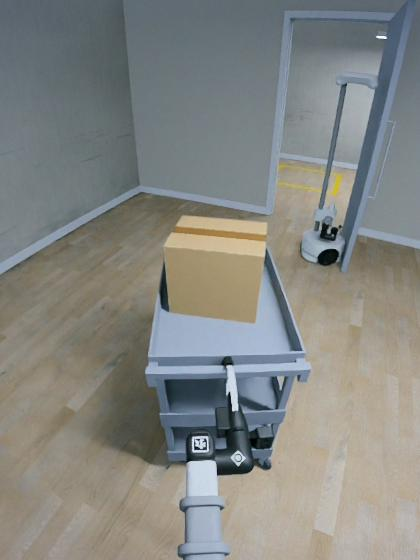

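Call:
move(
  r1={"base":{"translate_m":0.12,"strafe_m":0.25},"pace":"slow","contact_limits":{"translate_m":0.8}},
  r2={"base":{"strafe_m":0.45},"pace":"slow"},
  blocking=false,
  cameras=[],
)

Call:
wait(
  seconds=5,
  cameras=[],
)

Call:
wait(
  seconds=3,
  cameras=["r2_head_camera"],
)

Scene clock: 139.93 s.
move: r1 moving; r2 moving
r1.base_odometry: x=-2.094 y=-0.174 heading=-2.432
r1.turned_by_wheels: +0.000
r1.turned_by_imu: +0.000
r1.base_tilt: forward=-1.6 right=+1.3
r1.lidar_m: 1.55 3.14 0.25 - 0.25 0.25 0.53 1.06 1.02 2.33 2.70 1.84
r1.base_status: translate_m moving; strafe_m moving
r1.joint_positions: lift_m=+0.124 arm_m=+0.000 wrist_yaw_rad=+3.196 wrist_pitch_rad=+0.002 wrist_roll_rad=+0.000 gripper_m=+0.056
r1.joint_status: not commanded
r1.measured_speeds: translate_m=+0.021 strafe_m=+0.043 rotate_rad=+0.000 lift_m=+0.000 arm_m=+0.000 wrist_yaw_rad=+0.000 wrist_pitch_rad=+0.000 wrist_roll_rad=+0.000
r1.motor_effort: lift_m=+19(20) arm_m=+4(5) wheel_0=-8(12) wheel_1=+13(15) wheel_2=-2(3)
r1.servo_current: wrist_yaw_rad=65(65) wrist_pitch_rad=46(52) wrist_roll_rad=52(59) gripper_m=39(46)
r1.contact_limits: translate_m 0.8
r1.hand_pose: x=-0.1219 y=+0.0715 z=+0.3019 quat_wxyz=(-0.027, -0.001, +0.000, +1.000) (m; r1's base frame)
r1.wrist_depth_mm: - 133 133 - 424 244 - / - 116 133 - 394 246 186 / - 125 135 - 394 249 187 / - 134 185 - 399 250 190 / 138 - - - 404 253 190 / - 1229 198 1205 195 253 190 / - 809 759 798 413 224 190
r2.base_odometry: x=-0.989 y=+0.085 heading=-2.406
r2.turned_by_wheels: -0.001
r2.turned_by_imu: +0.000
r2.base_tilt: forward=-0.6 right=+0.1
r2.lidar_m: 0.59 2.87 2.69 2.75 2.34 2.22 2.27 2.10 1.99 2.06 2.73 0.61
r2.base_status: strafe_m moving
r2.joint_positions: lift_m=+0.682 arm_m=+0.200 wrist_yaw_rad=-0.001 wrist_pitch_rad=+0.004 wrist_roll_rad=+1.569 gripper_m=-0.018
r2.joint_status: not commanded
r2.measured_speeds: translate_m=+0.001 strafe_m=+0.056 rotate_rad=-0.003 lift_m=+0.000 arm_m=+0.000 wrist_yaw_rad=+0.000 wrist_pitch_rad=+0.000 wrist_roll_rad=+0.000
r2.motor_effort: lift_m=+21(21) arm_m=-4(4) wheel_0=-13(14) wheel_1=+4(7) wheel_2=-1(3)
r2.servo_current: wrist_yaw_rad=39(59) wrist_pitch_rad=52(52) wrist_roll_rad=59(59) gripper_m=104(117)
r2.hand_pose: x=+0.6592 y=-0.0877 z=+0.8589 quat_wxyz=(+0.708, +0.706, +0.001, -0.002) (m; r2's base frame)
r2.wrist_depth_mm: - - - 173 232 1708 1229 / - - - 174 233 - - / - - 439 175 236 - - / - 452 452 176 236 - - / - 473 466 177 236 - - / - - 186 176 181 - - / - - 504 112 239 1618 535
pictures: none
No camera images: "cameras" was empty.

Scene clock: 142.70 s.
earlier move: r1 contact_stop; r2 moving
r1.base_odometry: x=-2.050 y=-0.360 heading=-2.416
r1.turned_by_wheels: +0.017
r1.turned_by_imu: +0.040
r1.base_tilt: forward=-1.6 right=+1.2
r1.lidar_m: 1.65 2.77 0.25 2.01 - 0.25 0.40 1.25 1.17 2.75 2.87 1.67
r1.base_status: translate_m contact_stop (by the wheels' count: +0.093 of +0.120); strafe_m contact_stop (by the wheels' count: +0.181 of +0.250)
r1.joint_positions: lift_m=+0.124 arm_m=+0.000 wrist_yaw_rad=+3.196 wrist_pitch_rad=+0.002 wrist_roll_rad=+0.000 gripper_m=+0.056
r1.joint_status: not commanded
r1.measured_speeds: all 0
r1.on_its_own: the wheels are slack since a contact_stop
r1.motor_effort: lift_m=+20(20) arm_m=+4(5) wheel_0=+0(29) wheel_1=+0(34) wheel_2=+0(12)
r1.servo_current: wrist_yaw_rad=33(72) wrist_pitch_rad=39(52) wrist_roll_rad=52(72) gripper_m=39(46)
r1.contact_limits: translate_m 0.8
r1.hand_pose: x=-0.1219 y=+0.0716 z=+0.3019 quat_wxyz=(-0.027, -0.001, +0.000, +1.000) (m; r1's base frame)
r1.wrist_depth_mm: - 134 134 866 327 219 176 / - 123 134 504 329 222 177 / - 134 145 466 334 224 179 / - 135 204 759 338 224 180 / 137 - - 778 340 226 181 / - 1255 198 530 194 226 181 / - 820 768 164 320 206 181
r2.base_odometry: x=-0.808 y=-0.114 heading=-2.406
r2.turned_by_wheels: +0.000
r2.turned_by_imu: -0.001
r2.base_tilt: forward=-0.7 right=+0.1
r2.lidar_m: 0.60 2.60 2.43 2.51 2.19 2.09 2.16 2.36 2.21 2.28 3.08 0.55
r2.base_status: strafe_m moving
r2.joint_positions: lift_m=+0.682 arm_m=+0.200 wrist_yaw_rad=-0.005 wrist_pitch_rad=+0.004 wrist_roll_rad=+1.569 gripper_m=-0.018
r2.joint_status: not commanded
r2.measured_speeds: translate_m=+0.001 strafe_m=+0.100 rotate_rad=-0.005 lift_m=+0.000 arm_m=+0.000 wrist_yaw_rad=+0.000 wrist_pitch_rad=+0.000 wrist_roll_rad=+0.000
r2.motor_effort: lift_m=+21(21) arm_m=-4(4) wheel_0=-13(16) wheel_1=+4(8) wheel_2=+1(3)
r2.servo_current: wrist_yaw_rad=39(65) wrist_pitch_rad=39(52) wrist_roll_rad=52(59) gripper_m=85(117)
r2.hand_pose: x=+0.6588 y=-0.0890 z=+0.8589 quat_wxyz=(+0.708, +0.706, -0.001, -0.003) (m; r2's base frame)
r2.wrist_depth_mm: - 455 445 125 178 - - / - 384 382 132 189 - - / - 430 418 140 200 - - / - 492 469 148 213 - - / - - 530 157 227 723 - / - - 186 168 181 1661 508 / - - - 112 - 1661 1205
wait: 2.77 of 5 s (r1 has come to rest)
pictures: none
No camera images: "cameras" was empty.

not run: a stop that you did not command came earlier in this reply.

Call:
move(
  r1={"base":{"translate_m":0.02},"pace":"slow"},
  blocking=false,
  cameras=[],
)

Call:
wait(
  seconds=2.5,
  cameras=["r2_head_camera","r1_head_left_camera"],
)

Scene clock: 147.93 s.
earlier move: r2 done
move: r1 moving
r1.base_odometry: x=-2.060 y=-0.368 heading=-2.415
r1.turned_by_wheels: +0.001
r1.turned_by_imu: +0.000
r1.base_tilt: forward=-1.5 right=+1.3
r1.lidar_m: 1.76 2.83 0.26 0.25 - 0.25 0.42 1.26 1.18 2.79 2.87 1.77
r1.base_status: translate_m moving
r1.joint_positions: lift_m=+0.124 arm_m=+0.000 wrist_yaw_rad=+3.196 wrist_pitch_rad=+0.002 wrist_roll_rad=+0.000 gripper_m=+0.056
r1.joint_status: not commanded
r1.measured_speeds: translate_m=+0.043 strafe_m=-0.001 rotate_rad=+0.001 lift_m=+0.000 arm_m=+0.000 wrist_yaw_rad=+0.000 wrist_pitch_rad=+0.000 wrist_roll_rad=+0.000
r1.motor_effort: lift_m=+20(20) arm_m=+4(4) wheel_0=+3(4) wheel_1=+6(9) wheel_2=-1(6)
r1.servo_current: wrist_yaw_rad=46(59) wrist_pitch_rad=46(46) wrist_roll_rad=59(59) gripper_m=33(46)
r1.hand_pose: x=-0.1219 y=+0.0716 z=+0.3019 quat_wxyz=(-0.027, -0.001, +0.000, +1.000) (m; r1's base frame)
r1.wrist_depth_mm: - 134 134 866 330 219 176 / - 123 134 512 334 223 178 / - 134 145 469 336 224 179 / - 135 203 778 340 226 180 / 137 - - 788 342 226 181 / - 1229 198 539 194 227 181 / - 820 759 154 322 206 181
r2.base_odometry: x=-0.696 y=-0.238 heading=-2.406
r2.turned_by_wheels: +0.000
r2.turned_by_imu: +0.000
r2.base_tilt: forward=-0.6 right=+0.0
r2.lidar_m: 0.65 2.47 2.27 2.36 2.13 2.01 2.09 2.50 2.36 2.46 3.25 0.50
r2.base_status: done
r2.joint_positions: lift_m=+0.682 arm_m=+0.200 wrist_yaw_rad=-0.005 wrist_pitch_rad=+0.004 wrist_roll_rad=+1.569 gripper_m=-0.018
r2.joint_status: not commanded
r2.measured_speeds: all 0
r2.motor_effort: lift_m=+21(21) arm_m=-4(4) wheel_0=-8(8) wheel_1=+2(2) wheel_2=+0(0)
r2.servo_current: wrist_yaw_rad=65(65) wrist_pitch_rad=39(46) wrist_roll_rad=46(59) gripper_m=91(91)
r2.hand_pose: x=+0.6588 y=-0.0890 z=+0.8589 quat_wxyz=(+0.708, +0.706, -0.001, -0.003) (m; r2's base frame)
r2.wrist_depth_mm: - 342 334 - 144 - - / - 379 382 - 158 156 - / - 449 430 107 176 - - / - - 525 120 197 654 - / - - - 132 224 1808 500 / - - 186 157 181 1661 469 / - - - 112 355 355 368
pictures: none
No camera images: "cameras" was empty.

Scene clock: 148.60 s.
earlier move: r1 done
r1.base_odometry: x=-2.065 y=-0.373 heading=-2.415
r1.turned_by_wheels: +0.000
r1.turned_by_imu: +0.000
r1.base_tilt: forward=-1.6 right=+1.3
r1.lidar_m: 1.73 2.78 0.26 1.99 - 0.25 0.39 1.21 1.17 2.78 2.89 1.76
r1.base_status: done
r1.joint_positions: lift_m=+0.124 arm_m=+0.000 wrist_yaw_rad=+3.196 wrist_pitch_rad=+0.002 wrist_roll_rad=+0.000 gripper_m=+0.056
r1.joint_status: not commanded
r1.measured_speeds: all 0
r1.motor_effort: lift_m=+19(20) arm_m=+4(4) wheel_0=+0(4) wheel_1=+8(9) wheel_2=-1(6)
r1.servo_current: wrist_yaw_rad=46(65) wrist_pitch_rad=46(52) wrist_roll_rad=52(59) gripper_m=46(46)
r1.hand_pose: x=-0.1219 y=+0.0716 z=+0.3019 quat_wxyz=(-0.027, -0.001, +0.000, +1.000) (m; r1's base frame)
r1.wrist_depth_mm: - 134 134 878 330 220 177 / - 123 134 512 332 223 177 / - 134 145 521 338 224 179 / - 135 203 778 340 225 180 / 137 - - 798 342 226 181 / - 1205 198 544 194 227 181 / - 820 750 154 324 206 181
r2.base_odometry: x=-0.696 y=-0.238 heading=-2.406
r2.turned_by_wheels: +0.000
r2.turned_by_imu: +0.000
r2.base_tilt: forward=-0.7 right=+0.1
r2.lidar_m: 0.63 2.46 2.29 2.36 2.15 2.00 2.08 2.51 2.38 2.43 3.23 0.50
r2.base_status: done
r2.joint_positions: lift_m=+0.682 arm_m=+0.200 wrist_yaw_rad=-0.005 wrist_pitch_rad=+0.004 wrist_roll_rad=+1.569 gripper_m=-0.018
r2.joint_status: not commanded
r2.measured_speeds: all 0
r2.motor_effort: lift_m=+21(21) arm_m=-4(4) wheel_0=-8(8) wheel_1=+2(2) wheel_2=+0(0)
r2.servo_current: wrist_yaw_rad=46(65) wrist_pitch_rad=46(52) wrist_roll_rad=46(59) gripper_m=91(91)
r2.hand_pose: x=+0.6588 y=-0.0890 z=+0.8589 quat_wxyz=(+0.708, +0.706, -0.001, -0.003) (m; r2's base frame)
r2.wrist_depth_mm: - 340 334 - 144 - - / - 379 379 - 159 156 - / - 455 433 107 176 - - / - - 521 119 197 647 - / - - - 132 224 1756 500 / - - 186 157 181 1661 473 / - - - 112 357 355 368
wait: 0.67 of 2.5 s (r1 has come to rest)
pictures: r1_head_left_camera, r2_head_camera
Images, in order (width x height): r1_head_left_camera 420x672, r2_head_camera 420x560.

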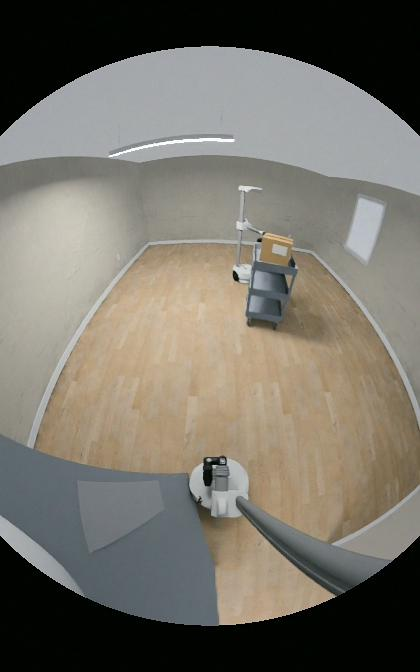

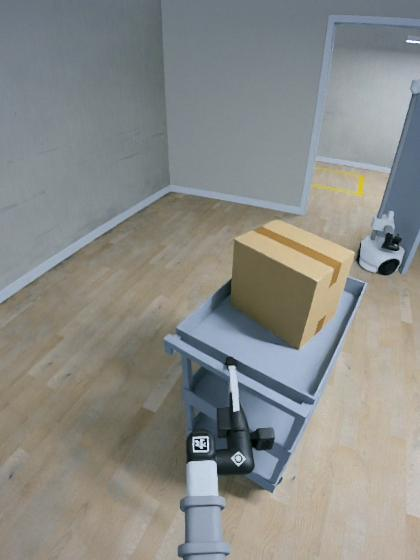

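Call:
move(
  r2={"base":{"rotate_rad":-0.35},"pace":"slow"},
  blocking=false,
  cameras=[],
)

Call:
wait(
  seconds=4,
  cameras=["r2_head_camera"],
)

Scene clock: 154.60 s.
move: r2 moving
r1: as last shown
r1.lidar_m: 1.71 2.81 0.25 1.97 - 0.25 0.42 1.23 1.16 2.78 2.87 1.75
r1.motor_effort: lift_m=+20(20) arm_m=+4(4) wheel_0=+0(1) wheel_1=+8(8) wheel_2=-1(1)
r1.servo_current: wrist_yaw_rad=72(72) wrist_pitch_rad=39(46) wrist_roll_rad=59(59) gripper_m=46(46)
r1.wrist_depth_mm: - 134 133 878 329 220 177 / - 123 134 517 334 223 177 / - 134 145 521 338 224 180 / - 135 203 788 340 225 180 / 137 - - 798 342 226 181 / - 1229 198 544 195 228 181 / - 809 759 153 324 206 181
r2.base_odometry: x=-0.696 y=-0.238 heading=-2.528
r2.turned_by_wheels: -0.122
r2.turned_by_imu: -0.117
r2.base_tilt: forward=-0.7 right=+0.0
r2.lidar_m: 0.60 2.55 2.26 2.32 2.23 2.00 2.05 2.56 2.36 2.39 2.94 0.52
r2.base_status: rotate_rad moving
r2.joint_positions: lift_m=+0.682 arm_m=+0.200 wrist_yaw_rad=+0.014 wrist_pitch_rad=+0.004 wrist_roll_rad=+1.569 gripper_m=-0.018
r2.joint_status: not commanded
r2.measured_speeds: translate_m=-0.001 strafe_m=+0.001 rotate_rad=-0.494 lift_m=+0.000 arm_m=-0.001 wrist_yaw_rad=+0.000 wrist_pitch_rad=+0.000 wrist_roll_rad=+0.000
r2.motor_effort: lift_m=+21(21) arm_m=+4(4) wheel_0=+22(22) wheel_1=+14(14) wheel_2=+16(16)
r2.servo_current: wrist_yaw_rad=65(78) wrist_pitch_rad=46(46) wrist_roll_rad=52(52) gripper_m=78(91)
r2.hand_pose: x=+0.6604 y=-0.0835 z=+0.8589 quat_wxyz=(+0.708, +0.706, +0.006, +0.004) (m; r2's base frame)
r2.wrist_depth_mm: - 336 340 - 150 - - / - 370 370 103 163 - - / - 433 413 111 178 - - / - - 492 122 196 707 - / - - - 136 217 1808 544 / - - 189 158 184 1661 492 / - - - 112 - 1808 1229
pictures: none
No camera images: "cameras" was empty.

Scene clock: 155.63 s.
earlier move: r2 done
r1.base_odometry: x=-2.065 y=-0.373 heading=-2.415
r1.turned_by_wheels: +0.000
r1.turned_by_imu: +0.000
r1.base_tilt: forward=-1.6 right=+1.2
r1.lidar_m: 1.65 2.80 0.25 1.99 - 0.25 0.38 1.20 1.18 2.77 2.88 1.72
r1.base_status: not commanded
r1.joint_positions: lift_m=+0.124 arm_m=+0.000 wrist_yaw_rad=+3.196 wrist_pitch_rad=+0.002 wrist_roll_rad=+0.000 gripper_m=+0.056
r1.joint_status: not commanded
r1.measured_speeds: all 0
r1.motor_effort: lift_m=+19(20) arm_m=+4(4) wheel_0=+0(1) wheel_1=+8(8) wheel_2=-1(1)
r1.servo_current: wrist_yaw_rad=52(72) wrist_pitch_rad=46(46) wrist_roll_rad=46(59) gripper_m=46(46)
r1.hand_pose: x=-0.1219 y=+0.0716 z=+0.3019 quat_wxyz=(-0.027, -0.001, +0.000, +1.000) (m; r1's base frame)
r1.wrist_depth_mm: - 134 133 878 329 220 177 / - 123 134 517 332 223 177 / - 134 145 517 338 224 179 / - 135 203 778 340 225 180 / 137 - - 798 342 226 181 / - 1229 198 544 195 227 181 / - 820 759 154 324 206 181
r2.base_odometry: x=-0.696 y=-0.238 heading=-2.754
r2.turned_by_wheels: -0.226
r2.turned_by_imu: -0.219
r2.base_tilt: forward=-0.7 right=+0.1
r2.lidar_m: 0.58 0.62 2.35 2.27 2.55 2.02 2.01 2.21 2.42 2.36 2.60 0.60
r2.base_status: done
r2.joint_positions: lift_m=+0.682 arm_m=+0.200 wrist_yaw_rad=+0.008 wrist_pitch_rad=+0.004 wrist_roll_rad=+1.569 gripper_m=-0.018
r2.joint_status: not commanded
r2.measured_speeds: all 0
r2.motor_effort: lift_m=+21(21) arm_m=-4(5) wheel_0=+8(25) wheel_1=+7(14) wheel_2=+4(18)
r2.servo_current: wrist_yaw_rad=59(85) wrist_pitch_rad=39(52) wrist_roll_rad=52(59) gripper_m=85(91)
r2.hand_pose: x=+0.6600 y=-0.0851 z=+0.8589 quat_wxyz=(+0.708, +0.706, +0.004, +0.002) (m; r2's base frame)
r2.wrist_depth_mm: - - - 165 224 1464 1182 / - - - 167 227 1808 - / - - 569 168 228 - - / - 442 436 170 231 - - / - 466 462 173 232 - - / - - 187 173 182 - - / - - 500 112 236 1661 -
wait: 1.03 of 4 s (r2 has come to rest)
pictures: r2_head_camera
Images, in order (width x height): r2_head_camera 420x560.

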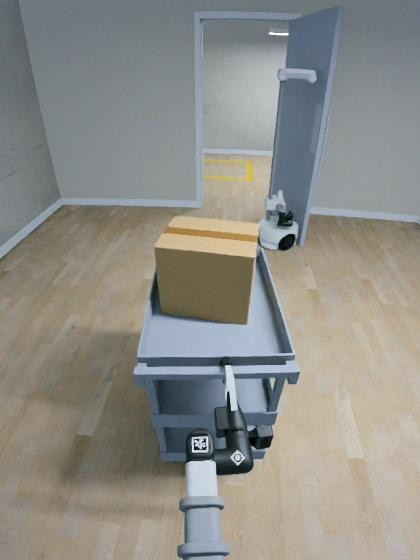

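Call:
move(
  r2={"base":{"strafe_m":0.09},"pace":"slow"},
  blocking=false,
  cameras=[],
)

Call:
wait(
  seconds=2,
  cameras=[],
)

Call:
move(
  r2={"base":{"rotate_rad":-0.1},"pace":"slow"},
  blocking=false,
  cameras=[],
)

Call:
wait(
  seconds=1,
  cameras=[],
)

Call:
move(
  r2={"base":{"translate_m":0.7},"pace":"slow"},
  blocking=false,
  cameras=[],
)

Call:
wait(
  seconds=7.5,
  cameras=["r2_head_camera"],
)

Scene clock: 173.93 s.
move: r2 moving
r1: as last shown
r1.base_tilt: forward=-1.6 right=+1.3
r1.lidar_m: 1.68 2.80 0.25 1.98 - 0.25 0.42 1.22 1.19 2.79 2.87 1.70
r1.motor_effort: lift_m=+19(20) arm_m=+4(4) wheel_0=-1(1) wheel_1=+8(8) wheel_2=-1(1)
r1.servo_current: wrist_yaw_rad=59(59) wrist_pitch_rad=39(46) wrist_roll_rad=39(59) gripper_m=33(46)
r1.wrist_depth_mm: - 134 134 878 330 220 177 / - 123 134 512 334 222 177 / - 134 145 521 338 224 180 / - 134 204 788 340 226 180 / 137 - - 798 342 227 181 / - 1229 198 549 195 227 181 / - 809 759 154 322 206 181
r2.base_odometry: x=-0.691 y=-0.251 heading=-2.755
r2.turned_by_wheels: +0.000
r2.turned_by_imu: +0.000
r2.base_tilt: forward=-0.7 right=+0.1
r2.lidar_m: 0.58 0.64 2.33 2.28 2.50 2.06 2.01 2.22 2.41 2.38 2.61 0.62
r2.base_status: strafe_m moving
r2.joint_positions: lift_m=+0.682 arm_m=+0.200 wrist_yaw_rad=+0.001 wrist_pitch_rad=+0.004 wrist_roll_rad=+1.569 gripper_m=-0.018
r2.joint_status: not commanded
r2.measured_speeds: translate_m=+0.001 strafe_m=+0.055 rotate_rad=-0.003 lift_m=+0.000 arm_m=+0.000 wrist_yaw_rad=-0.024 wrist_pitch_rad=+0.000 wrist_roll_rad=+0.000
r2.motor_effort: lift_m=+21(21) arm_m=-4(4) wheel_0=-8(11) wheel_1=+7(11) wheel_2=-1(2)
r2.servo_current: wrist_yaw_rad=59(65) wrist_pitch_rad=46(46) wrist_roll_rad=52(59) gripper_m=85(85)
r2.hand_pose: x=+0.6594 y=-0.0870 z=+0.8589 quat_wxyz=(+0.708, +0.706, +0.002, -0.001) (m; r2's base frame)
r2.wrist_depth_mm: - - - 168 229 1576 1182 / - - - 169 229 1708 - / - - 621 171 229 - - / - 442 436 172 232 - - / - 469 459 172 234 - - / - - 187 174 182 - - / - - - 112 236 1661 -
pictures: none
No camera images: "cameras" was empty.

Scene clock: 175.47 s.
earlier move: r2 done
r1.base_odometry: x=-2.065 y=-0.373 heading=-2.415
r1.turned_by_wheels: +0.000
r1.turned_by_imu: +0.000
r1.base_tilt: forward=-1.6 right=+1.2
r1.lidar_m: 1.68 2.82 0.26 1.98 - 0.25 0.41 1.23 1.18 2.77 2.92 1.74
r1.base_status: not commanded
r1.joint_positions: lift_m=+0.124 arm_m=+0.000 wrist_yaw_rad=+3.196 wrist_pitch_rad=+0.002 wrist_roll_rad=+0.000 gripper_m=+0.056
r1.joint_status: not commanded
r1.measured_speeds: all 0
r1.motor_effort: lift_m=+19(20) arm_m=+4(4) wheel_0=+0(1) wheel_1=+8(8) wheel_2=-1(1)
r1.servo_current: wrist_yaw_rad=65(65) wrist_pitch_rad=46(52) wrist_roll_rad=59(65) gripper_m=39(46)
r1.hand_pose: x=-0.1219 y=+0.0716 z=+0.3019 quat_wxyz=(-0.027, -0.001, +0.000, +1.000) (m; r1's base frame)
r1.wrist_depth_mm: - 134 134 891 329 220 177 / - 123 134 512 334 222 177 / - 134 145 517 336 224 180 / - 135 202 778 340 225 180 / 137 - - 809 342 226 181 / - 1255 198 544 194 227 181 / - 809 759 154 322 206 181
r2.base_odometry: x=-0.662 y=-0.321 heading=-2.755
r2.turned_by_wheels: +0.000
r2.turned_by_imu: -0.001
r2.base_tilt: forward=-0.7 right=+0.0
r2.lidar_m: 0.59 2.82 2.24 2.20 2.45 2.01 1.99 2.21 2.48 2.45 2.65 0.60
r2.base_status: done
r2.joint_positions: lift_m=+0.682 arm_m=+0.200 wrist_yaw_rad=-0.007 wrist_pitch_rad=+0.004 wrist_roll_rad=+1.569 gripper_m=-0.018
r2.joint_status: not commanded
r2.measured_speeds: all 0
r2.motor_effort: lift_m=+21(21) arm_m=-4(4) wheel_0=-10(20) wheel_1=+3(11) wheel_2=-2(3)
r2.servo_current: wrist_yaw_rad=52(65) wrist_pitch_rad=46(52) wrist_roll_rad=39(59) gripper_m=91(91)
r2.hand_pose: x=+0.6587 y=-0.0894 z=+0.8589 quat_wxyz=(+0.708, +0.706, -0.001, -0.004) (m; r2's base frame)
r2.wrist_depth_mm: - - - 157 214 1708 1255 / - - - 160 217 - - / - 488 424 163 222 - - / - 445 442 166 227 - - / - 480 466 169 231 - - / - - 186 172 182 723 - / - - 521 112 241 1708 535
wait: 1.53 of 2 s (r2 has come to rest)
pictures: none
No camera images: "cameras" was empty.

Scene clock: 175.97 s.
move: r2 moving
r1: as last shown
r1.base_tilt: forward=-1.6 right=+1.3
r1.lidar_m: 1.68 2.79 0.26 1.97 - 0.25 0.40 1.22 1.18 2.75 2.89 1.72
r1.servo_current: wrist_yaw_rad=59(78) wrist_pitch_rad=46(46) wrist_roll_rad=52(59) gripper_m=39(46)
r1.wrist_depth_mm: - 134 133 878 329 219 177 / - 123 134 517 332 223 177 / - 134 145 517 338 224 179 / - 135 203 778 340 226 180 / 137 - - 809 340 227 181 / - 1229 198 549 195 227 181 / - 820 768 154 324 206 181
r2.base_odometry: x=-0.662 y=-0.321 heading=-2.844
r2.turned_by_wheels: -0.089
r2.turned_by_imu: -0.086
r2.base_tilt: forward=-0.7 right=+0.1
r2.lidar_m: 0.57 0.60 2.30 2.20 2.37 2.08 2.01 2.15 2.50 2.46 2.61 0.60
r2.base_status: rotate_rad moving
r2.joint_positions: lift_m=+0.682 arm_m=+0.200 wrist_yaw_rad=+0.010 wrist_pitch_rad=+0.004 wrist_roll_rad=+1.569 gripper_m=-0.018
r2.joint_status: not commanded
r2.measured_speeds: translate_m=+0.000 strafe_m=+0.000 rotate_rad=-0.155 lift_m=+0.000 arm_m=+0.000 wrist_yaw_rad=+0.000 wrist_pitch_rad=+0.000 wrist_roll_rad=+0.000
r2.motor_effort: lift_m=+21(21) arm_m=-3(4) wheel_0=+13(17) wheel_1=+8(9) wheel_2=+14(14)
r2.servo_current: wrist_yaw_rad=72(72) wrist_pitch_rad=46(46) wrist_roll_rad=52(59) gripper_m=91(91)
r2.hand_pose: x=+0.6602 y=-0.0844 z=+0.8589 quat_wxyz=(+0.708, +0.706, +0.005, +0.002) (m; r2's base frame)
r2.wrist_depth_mm: - - - 164 222 253 1138 / - - - 166 225 1756 - / - - 564 167 227 - - / - 439 439 170 229 - - / - 466 455 172 233 - - / - - 187 173 181 - - / - - 508 112 237 1808 -
pictures: none
No camera images: "cameras" was empty.

Scene clock: 176.43 s.
earlier move: r2 done
r1.base_odometry: x=-2.065 y=-0.373 heading=-2.415
r1.turned_by_wheels: +0.000
r1.turned_by_imu: +0.000
r1.base_tilt: forward=-1.6 right=+1.3
r1.lidar_m: 1.68 2.81 0.25 1.96 - 0.25 0.40 1.23 1.20 2.79 2.84 1.71
r1.base_status: not commanded
r1.joint_positions: lift_m=+0.124 arm_m=+0.000 wrist_yaw_rad=+3.196 wrist_pitch_rad=+0.002 wrist_roll_rad=+0.000 gripper_m=+0.056
r1.joint_status: not commanded
r1.measured_speeds: all 0
r1.motor_effort: lift_m=+19(20) arm_m=+4(4) wheel_0=+0(1) wheel_1=+8(8) wheel_2=-1(1)
r1.servo_current: wrist_yaw_rad=65(78) wrist_pitch_rad=39(46) wrist_roll_rad=33(59) gripper_m=46(46)
r1.hand_pose: x=-0.1219 y=+0.0716 z=+0.3019 quat_wxyz=(-0.027, -0.001, +0.000, +1.000) (m; r1's base frame)
r1.wrist_depth_mm: - 134 134 891 329 220 177 / - 123 134 512 334 222 177 / - 134 145 517 336 224 179 / - 135 203 788 343 225 180 / 137 - - 809 342 227 181 / - 1229 198 544 195 227 181 / - 809 759 154 325 206 181
r2.base_odometry: x=-0.662 y=-0.321 heading=-2.854
r2.turned_by_wheels: -0.010
r2.turned_by_imu: -0.010
r2.base_tilt: forward=-0.7 right=+0.1
r2.lidar_m: 0.57 0.61 2.30 2.20 2.35 2.08 1.99 2.12 2.51 2.46 2.56 0.58
r2.base_status: done
r2.joint_positions: lift_m=+0.682 arm_m=+0.200 wrist_yaw_rad=+0.006 wrist_pitch_rad=+0.004 wrist_roll_rad=+1.569 gripper_m=-0.018
r2.joint_status: not commanded
r2.measured_speeds: all 0
r2.motor_effort: lift_m=+21(21) arm_m=+2(4) wheel_0=+6(17) wheel_1=+4(9) wheel_2=+7(14)
r2.servo_current: wrist_yaw_rad=46(72) wrist_pitch_rad=39(46) wrist_roll_rad=46(59) gripper_m=78(91)
r2.hand_pose: x=+0.6598 y=-0.0858 z=+0.8589 quat_wxyz=(+0.708, +0.706, +0.003, +0.001) (m; r2's base frame)
r2.wrist_depth_mm: - - - 172 234 247 263 / - - - 172 233 1863 - / - - - 173 234 - - / - 439 439 173 233 - - / - 459 452 173 234 - - / - 480 186 173 182 - - / - - 492 112 235 - -
wait: 0.47 of 1 s (r2 has come to rest)
pictures: none
No camera images: "cameras" was empty.

Scene clock: 176.93 s.
move: r2 moving
r1: as last shown
r1.base_tilt: forward=-1.7 right=+1.3
r1.lidar_m: 1.68 2.81 0.26 1.99 - 0.25 0.40 1.22 1.18 2.78 2.89 1.69
r1.motor_effort: lift_m=+20(20) arm_m=+4(4) wheel_0=+0(1) wheel_1=+8(8) wheel_2=-1(1)
r1.servo_current: wrist_yaw_rad=26(59) wrist_pitch_rad=46(46) wrist_roll_rad=59(59) gripper_m=39(46)
r1.wrist_depth_mm: - 134 134 878 330 219 176 / - 123 134 521 334 223 178 / - 134 145 521 336 224 179 / - 135 204 788 340 225 180 / 137 - - 798 342 227 181 / - 1229 198 544 195 227 181 / - 809 759 154 322 207 181
r2.base_odometry: x=-0.674 y=-0.324 heading=-2.853
r2.turned_by_wheels: +0.001
r2.turned_by_imu: +0.001
r2.base_tilt: forward=-0.7 right=+0.1
r2.lidar_m: 0.57 0.58 2.30 2.19 2.37 2.08 2.02 2.15 2.54 2.45 2.59 0.61
r2.base_status: translate_m moving
r2.joint_positions: lift_m=+0.682 arm_m=+0.200 wrist_yaw_rad=+0.004 wrist_pitch_rad=+0.004 wrist_roll_rad=+1.569 gripper_m=-0.018
r2.joint_status: not commanded
r2.measured_speeds: translate_m=+0.049 strafe_m=+0.000 rotate_rad=+0.001 lift_m=+0.000 arm_m=+0.000 wrist_yaw_rad=+0.000 wrist_pitch_rad=+0.000 wrist_roll_rad=+0.000
r2.motor_effort: lift_m=+21(21) arm_m=+4(4) wheel_0=+12(14) wheel_1=+9(9) wheel_2=-10(11)
r2.servo_current: wrist_yaw_rad=52(59) wrist_pitch_rad=46(46) wrist_roll_rad=46(52) gripper_m=85(85)
r2.hand_pose: x=+0.6596 y=-0.0864 z=+0.8589 quat_wxyz=(+0.708, +0.706, +0.003, +0.000) (m; r2's base frame)
r2.wrist_depth_mm: - - - 172 231 246 263 / - - - 172 233 1921 - / - - - 172 232 - - / - 439 439 173 234 - - / - 459 455 173 233 - - / - 477 188 173 181 - - / - - 488 112 234 - -
pictures: none
No camera images: "cameras" was empty.

Scene clock: 184.43 s.
earlier move: r2 moving
r1.base_odometry: x=-2.065 y=-0.373 heading=-2.415
r1.turned_by_wheels: +0.000
r1.turned_by_imu: +0.000
r1.base_tilt: forward=-1.6 right=+1.3
r1.lidar_m: 1.44 2.77 0.25 1.99 - 0.25 0.37 1.22 1.18 2.76 2.89 1.18
r1.base_status: not commanded
r1.joint_positions: lift_m=+0.124 arm_m=+0.000 wrist_yaw_rad=+3.196 wrist_pitch_rad=+0.002 wrist_roll_rad=+0.000 gripper_m=+0.056
r1.joint_status: not commanded
r1.measured_speeds: all 0
r1.motor_effort: lift_m=+19(20) arm_m=+4(4) wheel_0=+0(1) wheel_1=+8(8) wheel_2=-1(1)
r1.servo_current: wrist_yaw_rad=39(72) wrist_pitch_rad=39(52) wrist_roll_rad=59(72) gripper_m=39(52)
r1.hand_pose: x=-0.1219 y=+0.0716 z=+0.3019 quat_wxyz=(-0.027, -0.001, +0.000, +1.000) (m; r1's base frame)
r1.wrist_depth_mm: - 134 134 878 330 219 177 / - 123 134 512 334 223 177 / - 134 145 521 338 224 180 / - 134 203 778 342 225 180 / 137 - - 809 342 227 180 / - 1229 198 549 194 227 181 / - 809 759 154 322 206 181
r2.base_odometry: x=-1.333 y=-0.519 heading=-2.854
r2.turned_by_wheels: -0.001
r2.turned_by_imu: -0.003
r2.base_tilt: forward=-0.7 right=+0.1
r2.lidar_m: 0.45 0.53 2.28 2.21 2.32 2.80 2.71 2.85 2.57 2.47 2.63 0.68
r2.base_status: translate_m moving
r2.joint_positions: lift_m=+0.682 arm_m=+0.200 wrist_yaw_rad=-0.007 wrist_pitch_rad=+0.004 wrist_roll_rad=+1.569 gripper_m=-0.018
r2.joint_status: not commanded
r2.measured_speeds: translate_m=+0.001 strafe_m=+0.000 rotate_rad=+0.000 lift_m=+0.000 arm_m=+0.000 wrist_yaw_rad=+0.000 wrist_pitch_rad=+0.000 wrist_roll_rad=+0.000
r2.motor_effort: lift_m=+21(21) arm_m=+4(4) wheel_0=+4(14) wheel_1=+4(10) wheel_2=-9(17)
r2.servo_current: wrist_yaw_rad=52(72) wrist_pitch_rad=39(52) wrist_roll_rad=39(59) gripper_m=78(85)
r2.hand_pose: x=+0.6587 y=-0.0893 z=+0.8589 quat_wxyz=(+0.708, +0.706, -0.001, -0.004) (m; r2's base frame)
r2.wrist_depth_mm: - - - 283 - 1661 1205 / - - - 290 340 338 1138 / - - - 289 314 1537 1255 / - - - 208 276 1756 - / - - - 185 246 - - / - 433 185 170 181 - - / - 415 407 112 209 - -
wait: 7.50 s; no rest
pictures: r2_head_camera
Images, in order (width x height): r2_head_camera 420x560.

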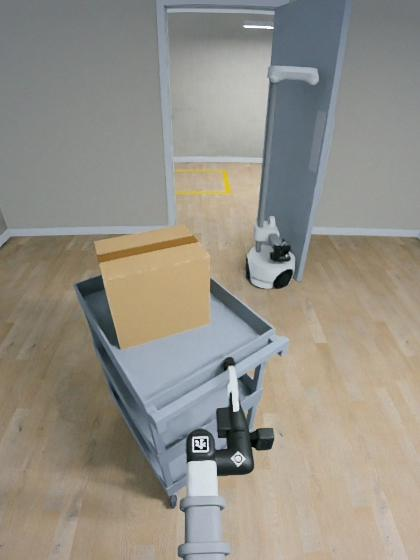

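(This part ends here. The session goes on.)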